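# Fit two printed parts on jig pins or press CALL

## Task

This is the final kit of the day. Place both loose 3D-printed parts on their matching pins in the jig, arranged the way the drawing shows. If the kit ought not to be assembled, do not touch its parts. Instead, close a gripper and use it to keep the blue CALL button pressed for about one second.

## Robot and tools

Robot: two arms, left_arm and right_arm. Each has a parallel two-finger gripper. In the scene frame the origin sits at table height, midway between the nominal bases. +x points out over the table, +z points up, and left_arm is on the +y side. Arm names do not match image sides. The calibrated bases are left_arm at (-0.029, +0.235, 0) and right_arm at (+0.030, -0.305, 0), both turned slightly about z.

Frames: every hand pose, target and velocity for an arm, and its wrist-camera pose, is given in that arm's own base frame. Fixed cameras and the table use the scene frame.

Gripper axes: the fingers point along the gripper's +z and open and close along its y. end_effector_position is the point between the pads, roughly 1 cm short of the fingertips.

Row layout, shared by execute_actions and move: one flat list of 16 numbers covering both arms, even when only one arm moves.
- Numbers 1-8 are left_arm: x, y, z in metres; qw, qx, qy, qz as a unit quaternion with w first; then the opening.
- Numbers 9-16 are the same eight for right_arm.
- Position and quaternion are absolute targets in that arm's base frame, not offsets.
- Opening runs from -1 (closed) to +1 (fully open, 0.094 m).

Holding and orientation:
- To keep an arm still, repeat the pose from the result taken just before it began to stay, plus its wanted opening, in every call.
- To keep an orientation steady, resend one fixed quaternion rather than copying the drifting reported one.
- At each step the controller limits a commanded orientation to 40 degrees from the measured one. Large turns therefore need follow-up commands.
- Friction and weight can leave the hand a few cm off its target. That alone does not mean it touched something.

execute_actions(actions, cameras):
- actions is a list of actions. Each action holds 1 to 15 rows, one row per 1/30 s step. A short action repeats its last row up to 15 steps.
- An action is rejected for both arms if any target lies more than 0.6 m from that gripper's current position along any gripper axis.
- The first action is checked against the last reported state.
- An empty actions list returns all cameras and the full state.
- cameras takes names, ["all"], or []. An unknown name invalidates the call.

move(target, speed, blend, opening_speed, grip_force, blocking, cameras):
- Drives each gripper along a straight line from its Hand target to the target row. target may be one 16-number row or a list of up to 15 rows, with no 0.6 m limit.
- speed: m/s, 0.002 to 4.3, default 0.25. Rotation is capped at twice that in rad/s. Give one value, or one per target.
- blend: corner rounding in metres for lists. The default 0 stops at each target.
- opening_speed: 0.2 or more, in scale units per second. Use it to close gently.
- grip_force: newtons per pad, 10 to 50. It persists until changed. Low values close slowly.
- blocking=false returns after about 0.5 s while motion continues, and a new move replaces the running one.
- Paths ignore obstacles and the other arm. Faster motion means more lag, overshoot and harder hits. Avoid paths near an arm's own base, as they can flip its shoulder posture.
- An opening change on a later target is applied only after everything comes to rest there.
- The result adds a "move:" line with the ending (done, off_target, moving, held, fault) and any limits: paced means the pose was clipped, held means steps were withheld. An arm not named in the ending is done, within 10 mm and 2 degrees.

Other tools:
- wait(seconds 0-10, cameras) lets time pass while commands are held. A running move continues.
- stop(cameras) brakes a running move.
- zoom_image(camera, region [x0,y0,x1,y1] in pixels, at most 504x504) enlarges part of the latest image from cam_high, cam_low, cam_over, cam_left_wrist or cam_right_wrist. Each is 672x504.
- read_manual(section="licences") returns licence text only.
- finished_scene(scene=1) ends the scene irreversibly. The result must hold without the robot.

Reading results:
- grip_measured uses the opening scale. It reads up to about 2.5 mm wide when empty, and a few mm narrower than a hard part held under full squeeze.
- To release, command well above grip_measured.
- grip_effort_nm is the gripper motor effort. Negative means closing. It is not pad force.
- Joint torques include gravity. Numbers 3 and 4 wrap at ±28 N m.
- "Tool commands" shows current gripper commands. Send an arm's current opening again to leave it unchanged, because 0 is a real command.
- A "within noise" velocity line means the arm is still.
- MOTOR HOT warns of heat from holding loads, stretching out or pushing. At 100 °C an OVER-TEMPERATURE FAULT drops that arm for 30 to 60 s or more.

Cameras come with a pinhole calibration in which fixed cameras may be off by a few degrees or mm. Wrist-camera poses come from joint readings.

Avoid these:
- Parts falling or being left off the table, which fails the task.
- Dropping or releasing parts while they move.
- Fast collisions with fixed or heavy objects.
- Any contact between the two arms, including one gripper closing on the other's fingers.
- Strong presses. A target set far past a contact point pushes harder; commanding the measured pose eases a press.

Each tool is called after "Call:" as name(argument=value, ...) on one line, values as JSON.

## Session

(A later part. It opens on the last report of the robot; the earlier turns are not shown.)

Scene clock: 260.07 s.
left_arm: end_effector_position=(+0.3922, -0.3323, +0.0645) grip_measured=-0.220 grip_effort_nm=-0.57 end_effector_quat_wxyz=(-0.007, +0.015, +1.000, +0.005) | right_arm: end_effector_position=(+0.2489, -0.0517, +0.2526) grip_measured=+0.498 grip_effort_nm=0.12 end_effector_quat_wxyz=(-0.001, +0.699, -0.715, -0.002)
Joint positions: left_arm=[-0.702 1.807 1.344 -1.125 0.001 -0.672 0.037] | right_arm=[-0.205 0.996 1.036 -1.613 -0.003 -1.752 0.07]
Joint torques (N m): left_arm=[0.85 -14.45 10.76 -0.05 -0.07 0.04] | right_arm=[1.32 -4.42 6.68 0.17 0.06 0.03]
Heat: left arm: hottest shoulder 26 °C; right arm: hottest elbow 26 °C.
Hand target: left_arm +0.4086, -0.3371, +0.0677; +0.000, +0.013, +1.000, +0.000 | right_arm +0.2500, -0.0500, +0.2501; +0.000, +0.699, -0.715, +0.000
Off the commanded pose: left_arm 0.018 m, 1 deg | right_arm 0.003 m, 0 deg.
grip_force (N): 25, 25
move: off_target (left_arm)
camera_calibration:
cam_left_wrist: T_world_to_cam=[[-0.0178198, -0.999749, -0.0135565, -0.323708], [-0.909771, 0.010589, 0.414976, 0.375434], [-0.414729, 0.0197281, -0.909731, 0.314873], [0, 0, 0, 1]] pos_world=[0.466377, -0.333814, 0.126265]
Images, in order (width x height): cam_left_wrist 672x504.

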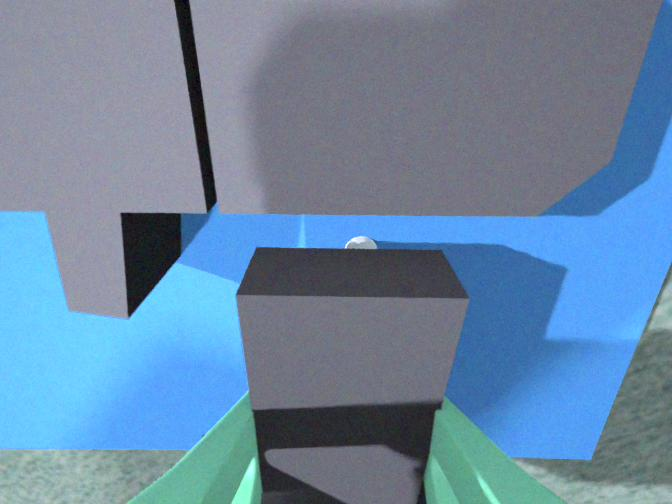

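Call:
move(target=[0.418,-0.3425,0.067,0,0.013,1,0,-0.4,0.25,-0.05,0.25,0,-0.699,0.715,0,0.5], speed=0.05, cameras=["cam_left_wrist"])

Scene clock: 262.80 s.
left_arm: end_effector_position=(+0.4015, -0.3399, +0.0640) grip_measured=-0.220 grip_effort_nm=-0.57 end_effector_quat_wxyz=(-0.004, +0.017, +1.000, +0.002) | right_arm: end_effector_position=(+0.2489, -0.0517, +0.2526) grip_measured=+0.498 grip_effort_nm=0.12 end_effector_quat_wxyz=(-0.001, +0.699, -0.715, -0.002)
Joint positions: left_arm=[-0.701 1.831 1.378 -1.127 0.001 -0.668 0.037] | right_arm=[-0.205 0.996 1.036 -1.613 -0.003 -1.752 0.07]
Joint torques (N m): left_arm=[1.08 -14.86 10.93 -0.31 -0.06 0.04] | right_arm=[1.32 -4.31 6.67 0.17 0.07 0.03]
Heat: left arm: hottest shoulder 26 °C; right arm: hottest elbow 26 °C.
Hand target: left_arm +0.4176, -0.3421, +0.0671; +0.000, +0.013, +1.000, +0.000 | right_arm +0.2500, -0.0500, +0.2501; +0.000, +0.699, -0.715, +0.000
Off the commanded pose: left_arm 0.017 m, 1 deg | right_arm 0.003 m, 0 deg.
grip_force (N): 25, 25
move: off_target (left_arm)
camera_calibration:
cam_left_wrist: T_world_to_cam=[[-0.0211895, -0.999738, -0.00868311, -0.330168], [-0.912104, 0.015774, 0.409656, 0.387174], [-0.409411, 0.0166003, -0.912199, 0.315437], [0, 0, 0, 1]] pos_world=[0.47529, -0.341425, 0.126266]
Images, in order (width x height): cam_left_wrist 672x504.

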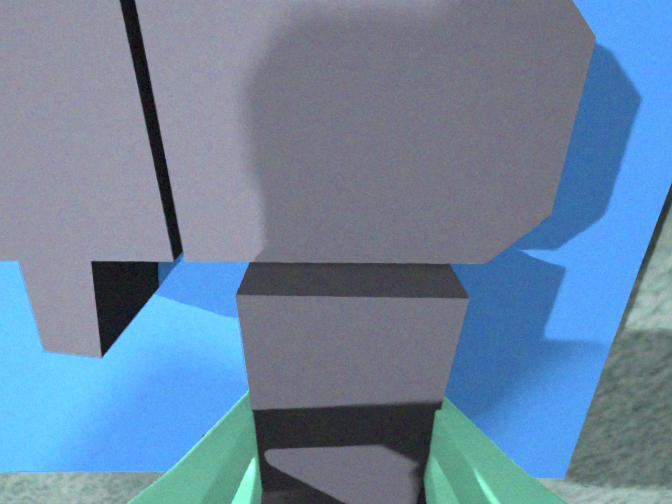

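Call:
move(target=[0.412,-0.332,0.053,0,0.013,1,0,-0.4,0.25,-0.05,0.25,0,-0.699,0.715,0,0.5], speed=0.04, cameras=["cam_left_wrist"])

Scene clock: 265.27 s.
left_arm: end_effector_position=(+0.4048, -0.3373, +0.0605) grip_measured=-0.220 grip_effort_nm=-0.57 end_effector_quat_wxyz=(+0.000, +0.017, +1.000, -0.001) | right_arm: end_effector_position=(+0.2489, -0.0517, +0.2526) grip_measured=+0.498 grip_effort_nm=0.12 end_effector_quat_wxyz=(-0.001, +0.699, -0.715, -0.002)
Joint positions: left_arm=[-0.693 1.831 1.368 -1.106 0.001 -0.66 0.037] | right_arm=[-0.205 0.996 1.036 -1.613 -0.003 -1.752 0.07]
Joint torques (N m): left_arm=[1.14 -15.62 7.06 0.55 -0.08 0.04] | right_arm=[1.32 -4.37 6.65 0.17 0.07 0.03]
Heat: left arm: hottest shoulder 26 °C; right arm: hottest elbow 26 °C.
Hand target: left_arm +0.4118, -0.3318, +0.0531; +0.000, +0.013, +1.000, +0.000 | right_arm +0.2500, -0.0500, +0.2501; +0.000, +0.699, -0.715, +0.000
Off the commanded pose: left_arm 0.012 m, 0 deg | right_arm 0.003 m, 0 deg.
grip_force (N): 25, 25
move: off_target (left_arm)
camera_calibration:
cam_left_wrist: T_world_to_cam=[[-0.0207683, -0.999783, -0.00167617, -0.328129], [-0.915358, 0.0183403, 0.402224, 0.394314], [-0.402106, 0.00988782, -0.91554, 0.308583], [0, 0, 0, 1]] pos_world=[0.478207, -0.338341, 0.123367]
Images, in order (width x height): cam_left_wrist 672x504.

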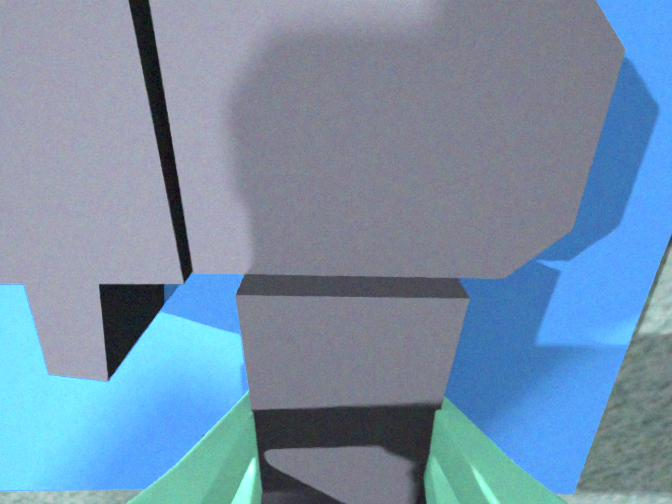

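Call:
move(target=[0.399,-0.3325,0.056,0,0.013,1,0,-0.4,0.25,-0.05,0.25,0,-0.699,0.715,0,0.5], speed=0.04, cameras=["cam_left_wrist"])

Scene clock: 267.43 s.
left_arm: end_effector_position=(+0.3990, -0.3325, +0.0535) grip_measured=-0.220 grip_effort_nm=-0.57 end_effector_quat_wxyz=(-0.005, +0.016, +1.000, +0.003) | right_arm: end_effector_position=(+0.2489, -0.0517, +0.2526) grip_measured=+0.498 grip_effort_nm=0.12 end_effector_quat_wxyz=(-0.001, +0.699, -0.715, -0.002)
Joint positions: left_arm=[-0.693 1.83 1.346 -1.1 0.001 -0.66 0.037] | right_arm=[-0.205 0.996 1.036 -1.613 -0.003 -1.752 0.07]
Joint torques (N m): left_arm=[-0.09 -17.26 6.42 0.38 -0.07 -0.11] | right_arm=[1.32 -4.37 6.67 0.18 0.07 0.03]
Heat: left arm: hottest shoulder 27 °C; right arm: hottest elbow 26 °C.
Hand target: left_arm +0.3990, -0.3324, +0.0560; +0.000, +0.013, +1.000, +0.000 | right_arm +0.2500, -0.0500, +0.2501; +0.000, +0.699, -0.715, +0.000
Off the commanded pose: left_arm 0.003 m, 1 deg | right_arm 0.003 m, 0 deg.
grip_force (N): 25, 25
move: done
camera_calibration:
cam_left_wrist: T_world_to_cam=[[-0.0205219, -0.999732, -0.0106954, -0.322988], [-0.910806, 0.0142825, 0.412588, 0.388018], [-0.412325, 0.0182085, -0.910855, 0.306318], [0, 0, 0, 1]] pos_world=[0.473083, -0.334021, 0.115465]
Images, in order (width x height): cam_left_wrist 672x504.

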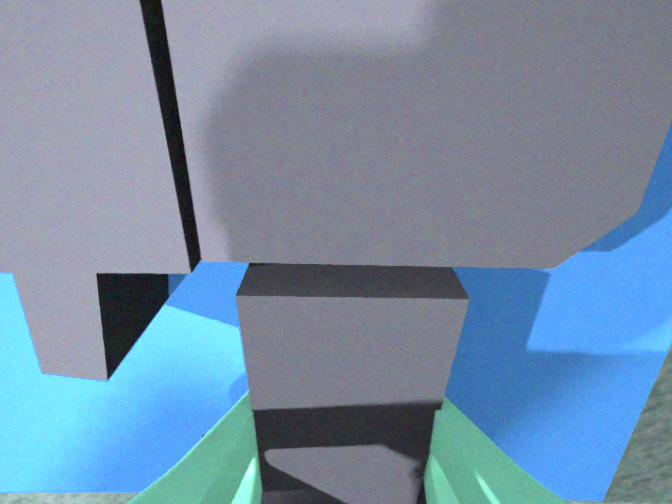

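Call:
move(target=[0.4035,-0.3465,0.055,0,0.013,1,0,-0.4,0.25,-0.05,0.25,0,-0.699,0.715,0,0.5], speed=0.04, cameras=["cam_left_wrist"])

Scene clock: 269.57 s.
left_arm: end_effector_position=(+0.3983, -0.3335, +0.0533) grip_measured=-0.220 grip_effort_nm=-0.57 end_effector_quat_wxyz=(-0.005, +0.011, +1.000, +0.003) | right_arm: end_effector_position=(+0.2489, -0.0517, +0.2526) grip_measured=+0.498 grip_effort_nm=0.13 end_effector_quat_wxyz=(-0.001, +0.699, -0.715, -0.002)
Joint positions: left_arm=[-0.696 1.83 1.346 -1.099 0.001 -0.673 0.037] | right_arm=[-0.205 0.996 1.036 -1.613 -0.003 -1.752 0.07]
Joint torques (N m): left_arm=[-0.97 -15.09 9.77 0.02 -0.06 -0.12] | right_arm=[1.26 -4.31 6.67 0.17 0.07 0.03]
Heat: left arm: hottest shoulder 27 °C; right arm: hottest elbow 26 °C.
Hand target: left_arm +0.4032, -0.3462, +0.0550; +0.000, +0.013, +1.000, +0.000 | right_arm +0.2500, -0.0500, +0.2501; +0.000, +0.699, -0.715, +0.000
Off the commanded pose: left_arm 0.014 m, 1 deg | right_arm 0.003 m, 0 deg.
grip_force (N): 25, 25
move: off_target (left_arm)
camera_calibration:
cam_left_wrist: T_world_to_cam=[[-0.010228, -0.999892, -0.0105792, -0.32813], [-0.91105, 0.00495735, 0.412265, 0.38446], [-0.412168, 0.0138549, -0.911003, 0.30443], [0, 0, 0, 1]] pos_world=[0.472382, -0.334218, 0.115365]
Images, in order (width x height): cam_left_wrist 672x504.

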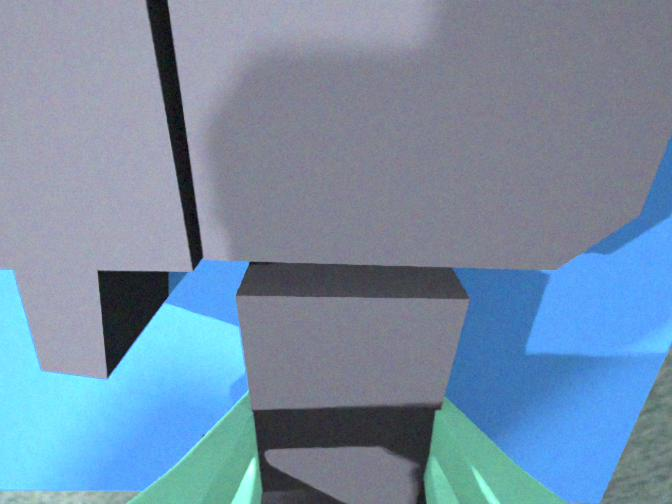

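Call:
move(target=[0.4065,-0.355,0.054,0,0.013,1,0,-0.4,0.25,-0.05,0.25,0,-0.699,0.715,0,0.5], speed=0.04, cameras=["cam_left_wrist"])

Scene clock: 271.47 s.
left_arm: end_effector_position=(+0.4001, -0.3399, +0.0513) grip_measured=-0.220 grip_effort_nm=-0.57 end_effector_quat_wxyz=(-0.005, +0.010, +1.000, +0.003) | right_arm: end_effector_position=(+0.2489, -0.0517, +0.2526) grip_measured=+0.498 grip_effort_nm=0.13 end_effector_quat_wxyz=(-0.001, +0.699, -0.715, -0.002)
Joint positions: left_arm=[-0.703 1.844 1.361 -1.099 0.001 -0.683 0.037] | right_arm=[-0.205 0.996 1.036 -1.613 -0.003 -1.752 0.07]
Joint torques (N m): left_arm=[-1.08 -14.92 10.61 -0.23 -0.07 -0.11] | right_arm=[1.26 -4.31 6.67 0.17 0.07 0.03]
Heat: left arm: hottest shoulder 27 °C; right arm: hottest elbow 26 °C.
Hand target: left_arm +0.4060, -0.3548, +0.0540; +0.000, +0.013, +1.000, +0.000 | right_arm +0.2500, -0.0500, +0.2501; +0.000, +0.699, -0.715, +0.000
Off the commanded pose: left_arm 0.017 m, 1 deg | right_arm 0.003 m, 0 deg.
grip_force (N): 25, 25
move: off_target (left_arm)
camera_calibration:
cam_left_wrist: T_world_to_cam=[[-0.00751009, -0.999922, -0.00995766, -0.335702], [-0.911448, 0.00274862, 0.411406, 0.386358], [-0.411347, 0.0121656, -0.911398, 0.302567], [0, 0, 0, 1]] pos_world=[0.474084, -0.340419, 0.113466]
Images, in order (width x height): cam_left_wrist 672x504.

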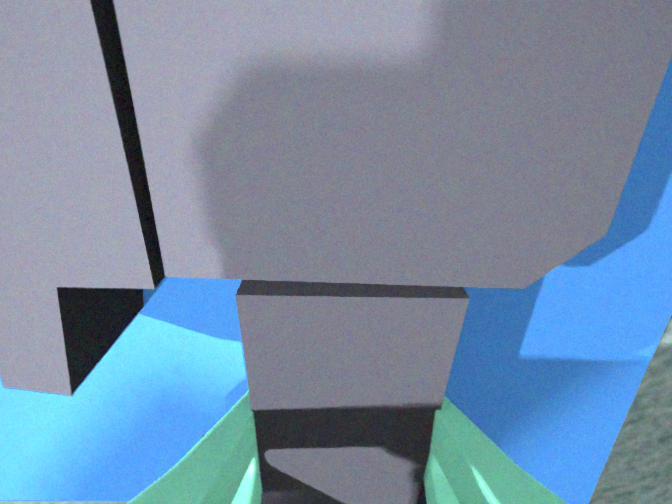

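Call:
move(target=[0.404,-0.3445,0.039,0,0.013,1,0,-0.4,0.25,-0.05,0.25,0,-0.699,0.715,0,0.5], speed=0.04, cameras=["cam_left_wrist"])

Scene clock: 273.30 s.
left_arm: end_effector_position=(+0.4014, -0.3410, +0.0495) grip_measured=-0.220 grip_effort_nm=-0.57 end_effector_quat_wxyz=(-0.001, +0.010, +1.000, +0.000) | right_arm: end_effector_position=(+0.2489, -0.0517, +0.2526) grip_measured=+0.498 grip_effort_nm=0.12 end_effector_quat_wxyz=(-0.001, +0.699, -0.715, -0.002)
Joint positions: left_arm=[-0.703 1.844 1.356 -1.083 0.001 -0.683 0.037] | right_arm=[-0.205 0.996 1.036 -1.613 -0.003 -1.752 0.07]
Joint torques (N m): left_arm=[-0.21 -14.97 7.17 0.77 -0.07 0] | right_arm=[1.32 -4.37 6.67 0.17 0.06 0.03]
Heat: left arm: hottest shoulder 27 °C; right arm: hottest elbow 26 °C.
Hand target: left_arm +0.4038, -0.3444, +0.0391; +0.000, +0.013, +1.000, +0.000 | right_arm +0.2500, -0.0500, +0.2501; +0.000, +0.699, -0.715, +0.000
Off the commanded pose: left_arm 0.011 m, 0 deg | right_arm 0.003 m, 0 deg.
grip_force (N): 25, 25
move: off_target (left_arm)
camera_calibration:
cam_left_wrist: T_world_to_cam=[[-0.00709424, -0.99997, -0.00315526, -0.3373], [-0.91477, 0.00521521, 0.403942, 0.390854], [-0.403913, 0.005752, -0.914779, 0.29648], [0, 0, 0, 1]] pos_world=[0.474901, -0.341033, 0.112267]
Images, in order (width x height): cam_left_wrist 672x504.

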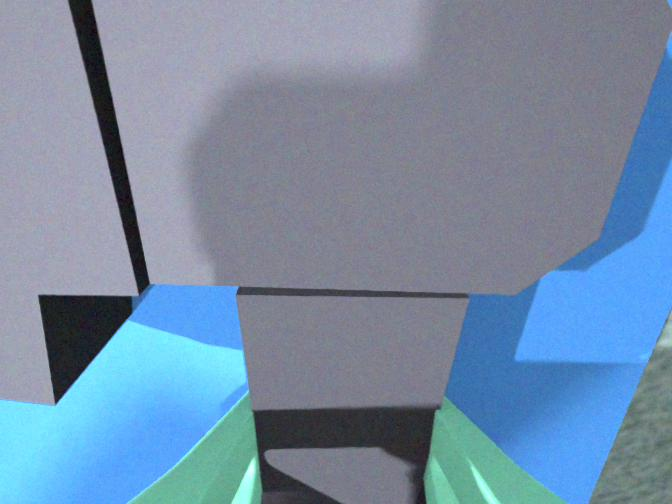

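Call:
move(target=[0.403,-0.329,0.047,0,0.013,1,0,-0.4,0.25,-0.05,0.25,0,-0.699,0.715,0,0.5], speed=0.03, cameras=["cam_left_wrist"])

Scene clock: 277.57 s.
left_arm: end_effector_position=(+0.3984, -0.3377, +0.0438) grip_measured=-0.220 grip_effort_nm=-0.57 end_effector_quat_wxyz=(-0.003, +0.016, +1.000, +0.001) | right_arm: end_effector_position=(+0.2489, -0.0517, +0.2526) grip_measured=+0.498 grip_effort_nm=0.13 end_effector_quat_wxyz=(-0.001, +0.699, -0.715, -0.002)
Joint positions: left_arm=[-0.702 1.844 1.339 -1.071 0.001 -0.669 0.037] | right_arm=[-0.205 0.996 1.036 -1.613 -0.003 -1.752 0.07]
Joint torques (N m): left_arm=[1.2 -17.61 6.24 0.2 -0.08 0.11] | right_arm=[1.26 -4.37 6.67 0.17 0.06 0.03]
Heat: left arm: hottest shoulder 27 °C; right arm: hottest elbow 26 °C.
Hand target: left_arm +0.4030, -0.3291, +0.0469; +0.000, +0.013, +1.000, +0.000 | right_arm +0.2500, -0.0500, +0.2501; +0.000, +0.699, -0.715, +0.000
Off the commanded pose: left_arm 0.010 m, 1 deg | right_arm 0.003 m, 0 deg.
grip_force (N): 25, 25
move: done
camera_calibration:
cam_left_wrist: T_world_to_cam=[[-0.0200496, -0.999778, -0.00649175, -0.3287], [-0.912982, 0.0156617, 0.4077, 0.393038], [-0.407508, 0.0141011, -0.913093, 0.294101], [0, 0, 0, 1]] pos_world=[0.472094, -0.33893, 0.106166]
Images, in order (width x height): cam_left_wrist 672x504.

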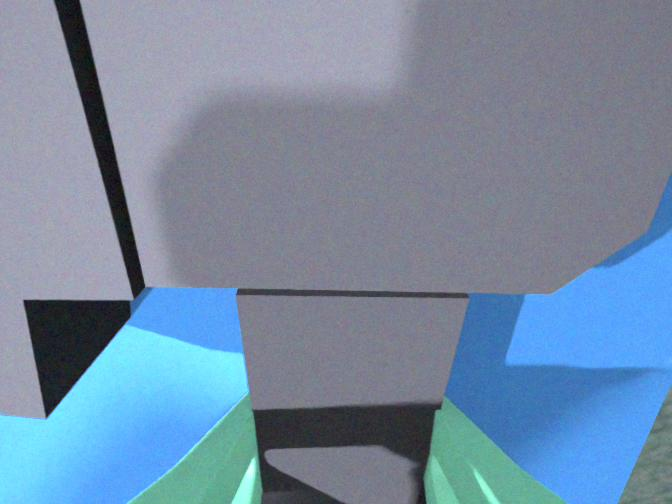

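Call:
move(target=[0.399,-0.335,0.036,0,0.013,1,0,-0.4,0.25,-0.05,0.25,0,-0.699,0.715,0,0.5], speed=0.03)

Call:
wait(seconds=0, cameras=["cam_left_wrist","cam_low","cam_high"])

Call:
zoom_image(camera="cam_low", region=[280, 230, 420, 310])

Scene clock: 279.90 s.
left_arm: end_effector_position=(+0.3983, -0.3376, +0.0420) grip_measured=-0.220 grip_effort_nm=-0.57 end_effector_quat_wxyz=(-0.001, +0.017, +1.000, +0.000) | right_arm: end_effector_position=(+0.2489, -0.0517, +0.2526) grip_measured=+0.498 grip_effort_nm=0.13 end_effector_quat_wxyz=(-0.001, +0.699, -0.715, -0.002)
Joint positions: left_arm=[-0.702 1.844 1.332 -1.06 0.001 -0.668 0.037] | right_arm=[-0.205 0.996 1.036 -1.613 -0.003 -1.752 0.07]
Joint torques (N m): left_arm=[0.21 -15.97 6.08 0.73 -0.08 -0.07] | right_arm=[1.32 -4.37 6.68 0.17 0.07 0.03]
Heat: left arm: hottest shoulder 27 °C; right arm: hottest elbow 26 °C.
Hand target: left_arm +0.3990, -0.3349, +0.0361; +0.000, +0.013, +1.000, +0.000 | right_arm +0.2500, -0.0500, +0.2501; +0.000, +0.699, -0.715, +0.000
Off the commanded pose: left_arm 0.007 m, 0 deg | right_arm 0.003 m, 0 deg.
grip_force (N): 25, 25
move: done

Scene clock: 279.90 s.
left_arm: end_effector_position=(+0.3983, -0.3376, +0.0420) grip_measured=-0.220 grip_effort_nm=-0.57 end_effector_quat_wxyz=(-0.001, +0.017, +1.000, +0.000) | right_arm: end_effector_position=(+0.2489, -0.0517, +0.2526) grip_measured=+0.498 grip_effort_nm=0.13 end_effector_quat_wxyz=(-0.001, +0.699, -0.715, -0.002)
Joint positions: left_arm=[-0.702 1.844 1.332 -1.06 0.001 -0.668 0.037] | right_arm=[-0.205 0.996 1.036 -1.613 -0.003 -1.752 0.07]
Joint torques (N m): left_arm=[0.21 -15.97 6.08 0.73 -0.08 -0.07] | right_arm=[1.32 -4.37 6.68 0.17 0.07 0.03]
Heat: left arm: hottest shoulder 27 °C; right arm: hottest elbow 26 °C.
Hand target: left_arm +0.3990, -0.3349, +0.0361; +0.000, +0.013, +1.000, +0.000 | right_arm +0.2500, -0.0500, +0.2501; +0.000, +0.699, -0.715, +0.000
Tool commands: left_gripper/opening=-0.4 right_gripper/opening=+0.5
Off the commanded pose: left_arm 0.007 m, 0 deg | right_arm 0.003 m, 0 deg.
grip_force (N): 25, 25
camera_calibration:
cam_left_wrist: T_world_to_cam=[[-0.0207885, -0.999778, -0.00337849, -0.3285], [-0.914515, 0.0176498, 0.404167, 0.395146], [-0.404018, 0.0114917, -0.914679, 0.290246], [0, 0, 0, 1]] pos_world=[0.471803, -0.338737, 0.104667]
Images, in order (width x height): cam_high 672x504, cam_low 672x504, cam_left_wrist 672x504.

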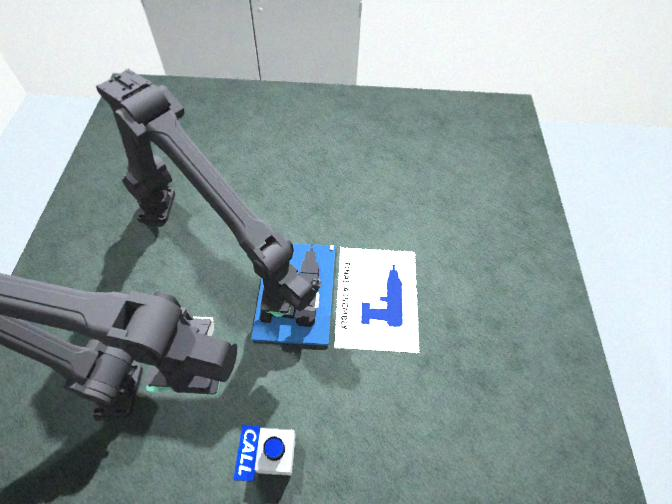

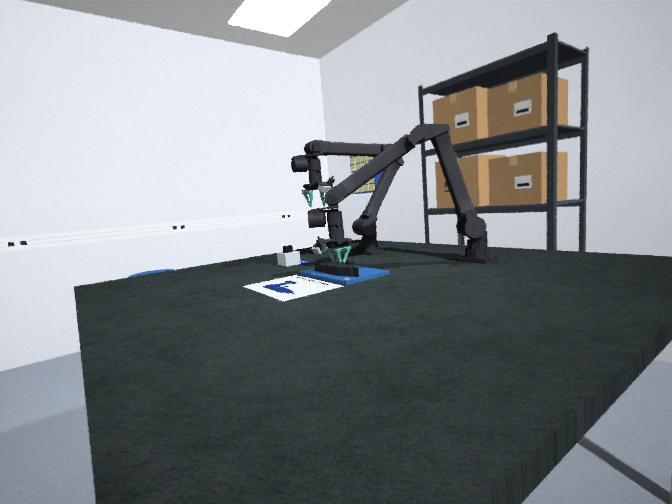

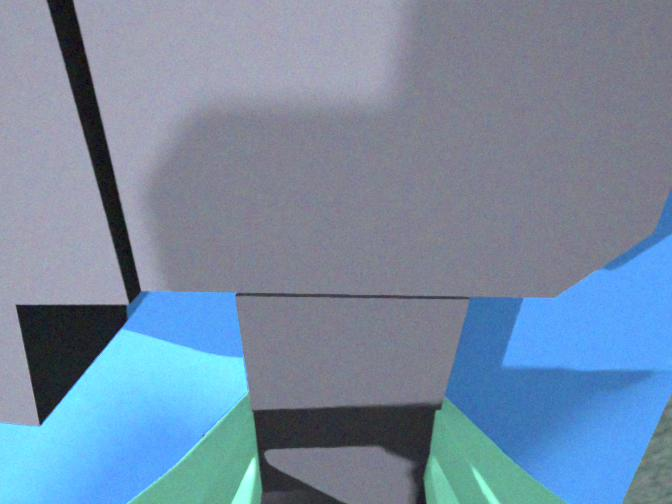

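Scaled by 3.600 from the camera's 672x504 image, which has a finer 960x720 frame.

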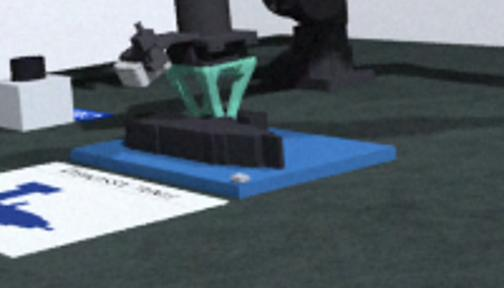

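Call:
move(target=[[0.399,-0.3365,0.041,0,0.013,1,0,0.2,0.25,-0.05,0.25,0,-0.699,0.715,0,0.5],[0.396,-0.338,0.13,0,0.013,1,0,0.2,0.25,-0.05,0.25,0,-0.699,0.715,0,0.5],[0.34,-0.05,0.2,0,0.013,1,0,0.2,0.25,-0.05,0.25,0,-0.699,0.715,0,0.5]], speed=[0.05,0.08,0.25], blend=[0,0.02,0], opening_speed=0.5, cameras=["all"])

Call:
zoom_image(camera="cam_over", region=[190, 260, 510, 490])

Call:
zoom_image(camera="cam_low", region=[280, 230, 420, 310])

Scene clock: 286.43 s.
left_arm: end_effector_position=(+0.3429, -0.0545, +0.1986) grip_measured=+0.199 grip_effort_nm=0.07 end_effector_quat_wxyz=(+0.003, +0.015, +1.000, +0.001) | right_arm: end_effector_position=(+0.2489, -0.0517, +0.2526) grip_measured=+0.498 grip_effort_nm=0.12 end_effector_quat_wxyz=(-0.001, +0.699, -0.715, -0.002)
Joint positions: left_arm=[-0.158 1.257 1.086 -1.394 -0.003 -0.128 0.056] | right_arm=[-0.205 0.996 1.036 -1.613 -0.003 -1.752 0.07]
Joint torques (N m): left_arm=[0.91 -9.41 7.84 -0.25 0.12 0.05] | right_arm=[1.26 -4.37 6.68 0.17 0.06 0.03]
Heat: left arm: hottest shoulder 27 °C; right arm: hottest elbow 26 °C.
Hand target: left_arm +0.3401, -0.0500, +0.1999; +0.000, +0.013, +1.000, +0.000 | right_arm +0.2500, -0.0500, +0.2501; +0.000, +0.699, -0.715, +0.000
Off the commanded pose: left_arm 0.006 m, 0 deg | right_arm 0.003 m, 0 deg.
grip_force (N): 25, 25
move: done
camera_calibration:
cam_left_wrist: T_world_to_cam=[[-0.017733, -0.999826, -0.00584573, -0.0466156], [-0.917571, 0.013951, 0.397327, 0.278401], [-0.397177, 0.0124097, -0.917658, 0.406097], [0, 0, 0, 1]] pos_world=[0.415918, -0.055531, 0.26177]
cam_right_wrist: T_world_to_cam=[[0.999666, -0.0186657, 0.0178561, -0.255256], [-0.024438, -0.907355, 0.419654, -0.10955], [0.00836874, -0.419951, -0.907508, 0.292568], [0, 0, 0, 1]] pos_world=[0.250045, 0.0186989, 0.316039]

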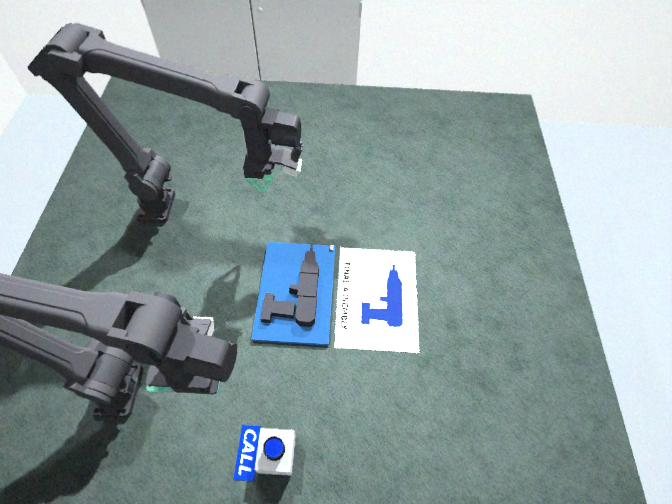

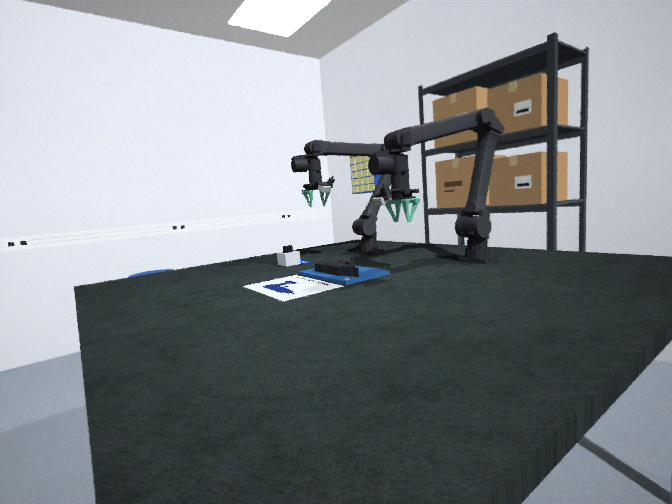

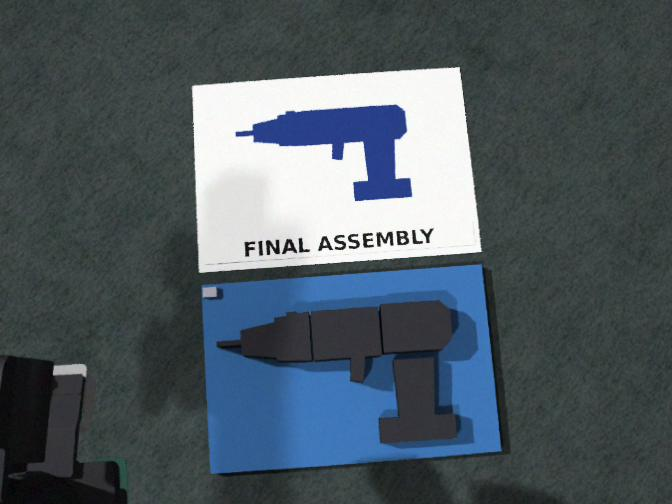

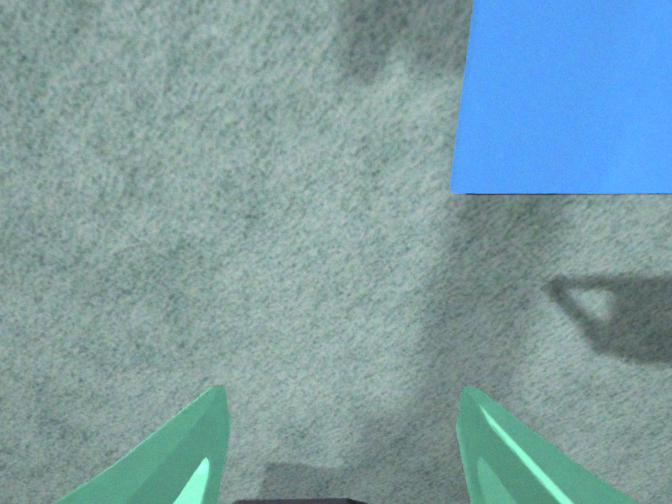

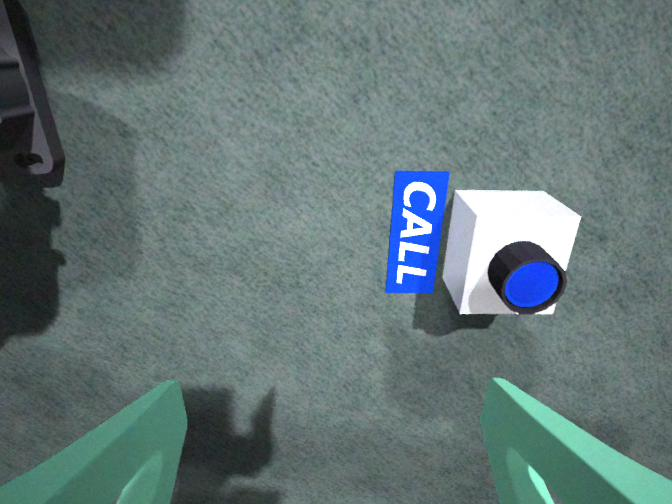

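Scaled by 1.575 from the camera's 672x504 image, which has a finer 960x720 frame.

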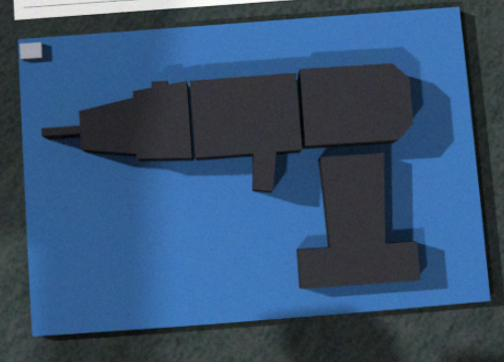

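Scaled by 3.600 from the camera's 672x504 image, which has a finer 960x720 frame.

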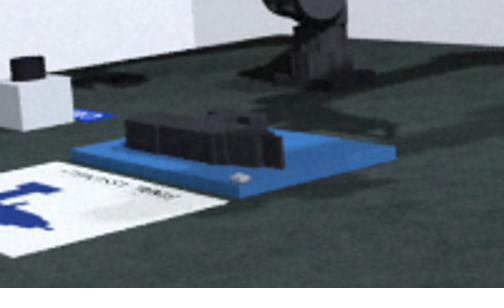

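Call:
finished_scene()

The scene is finished: the task was done.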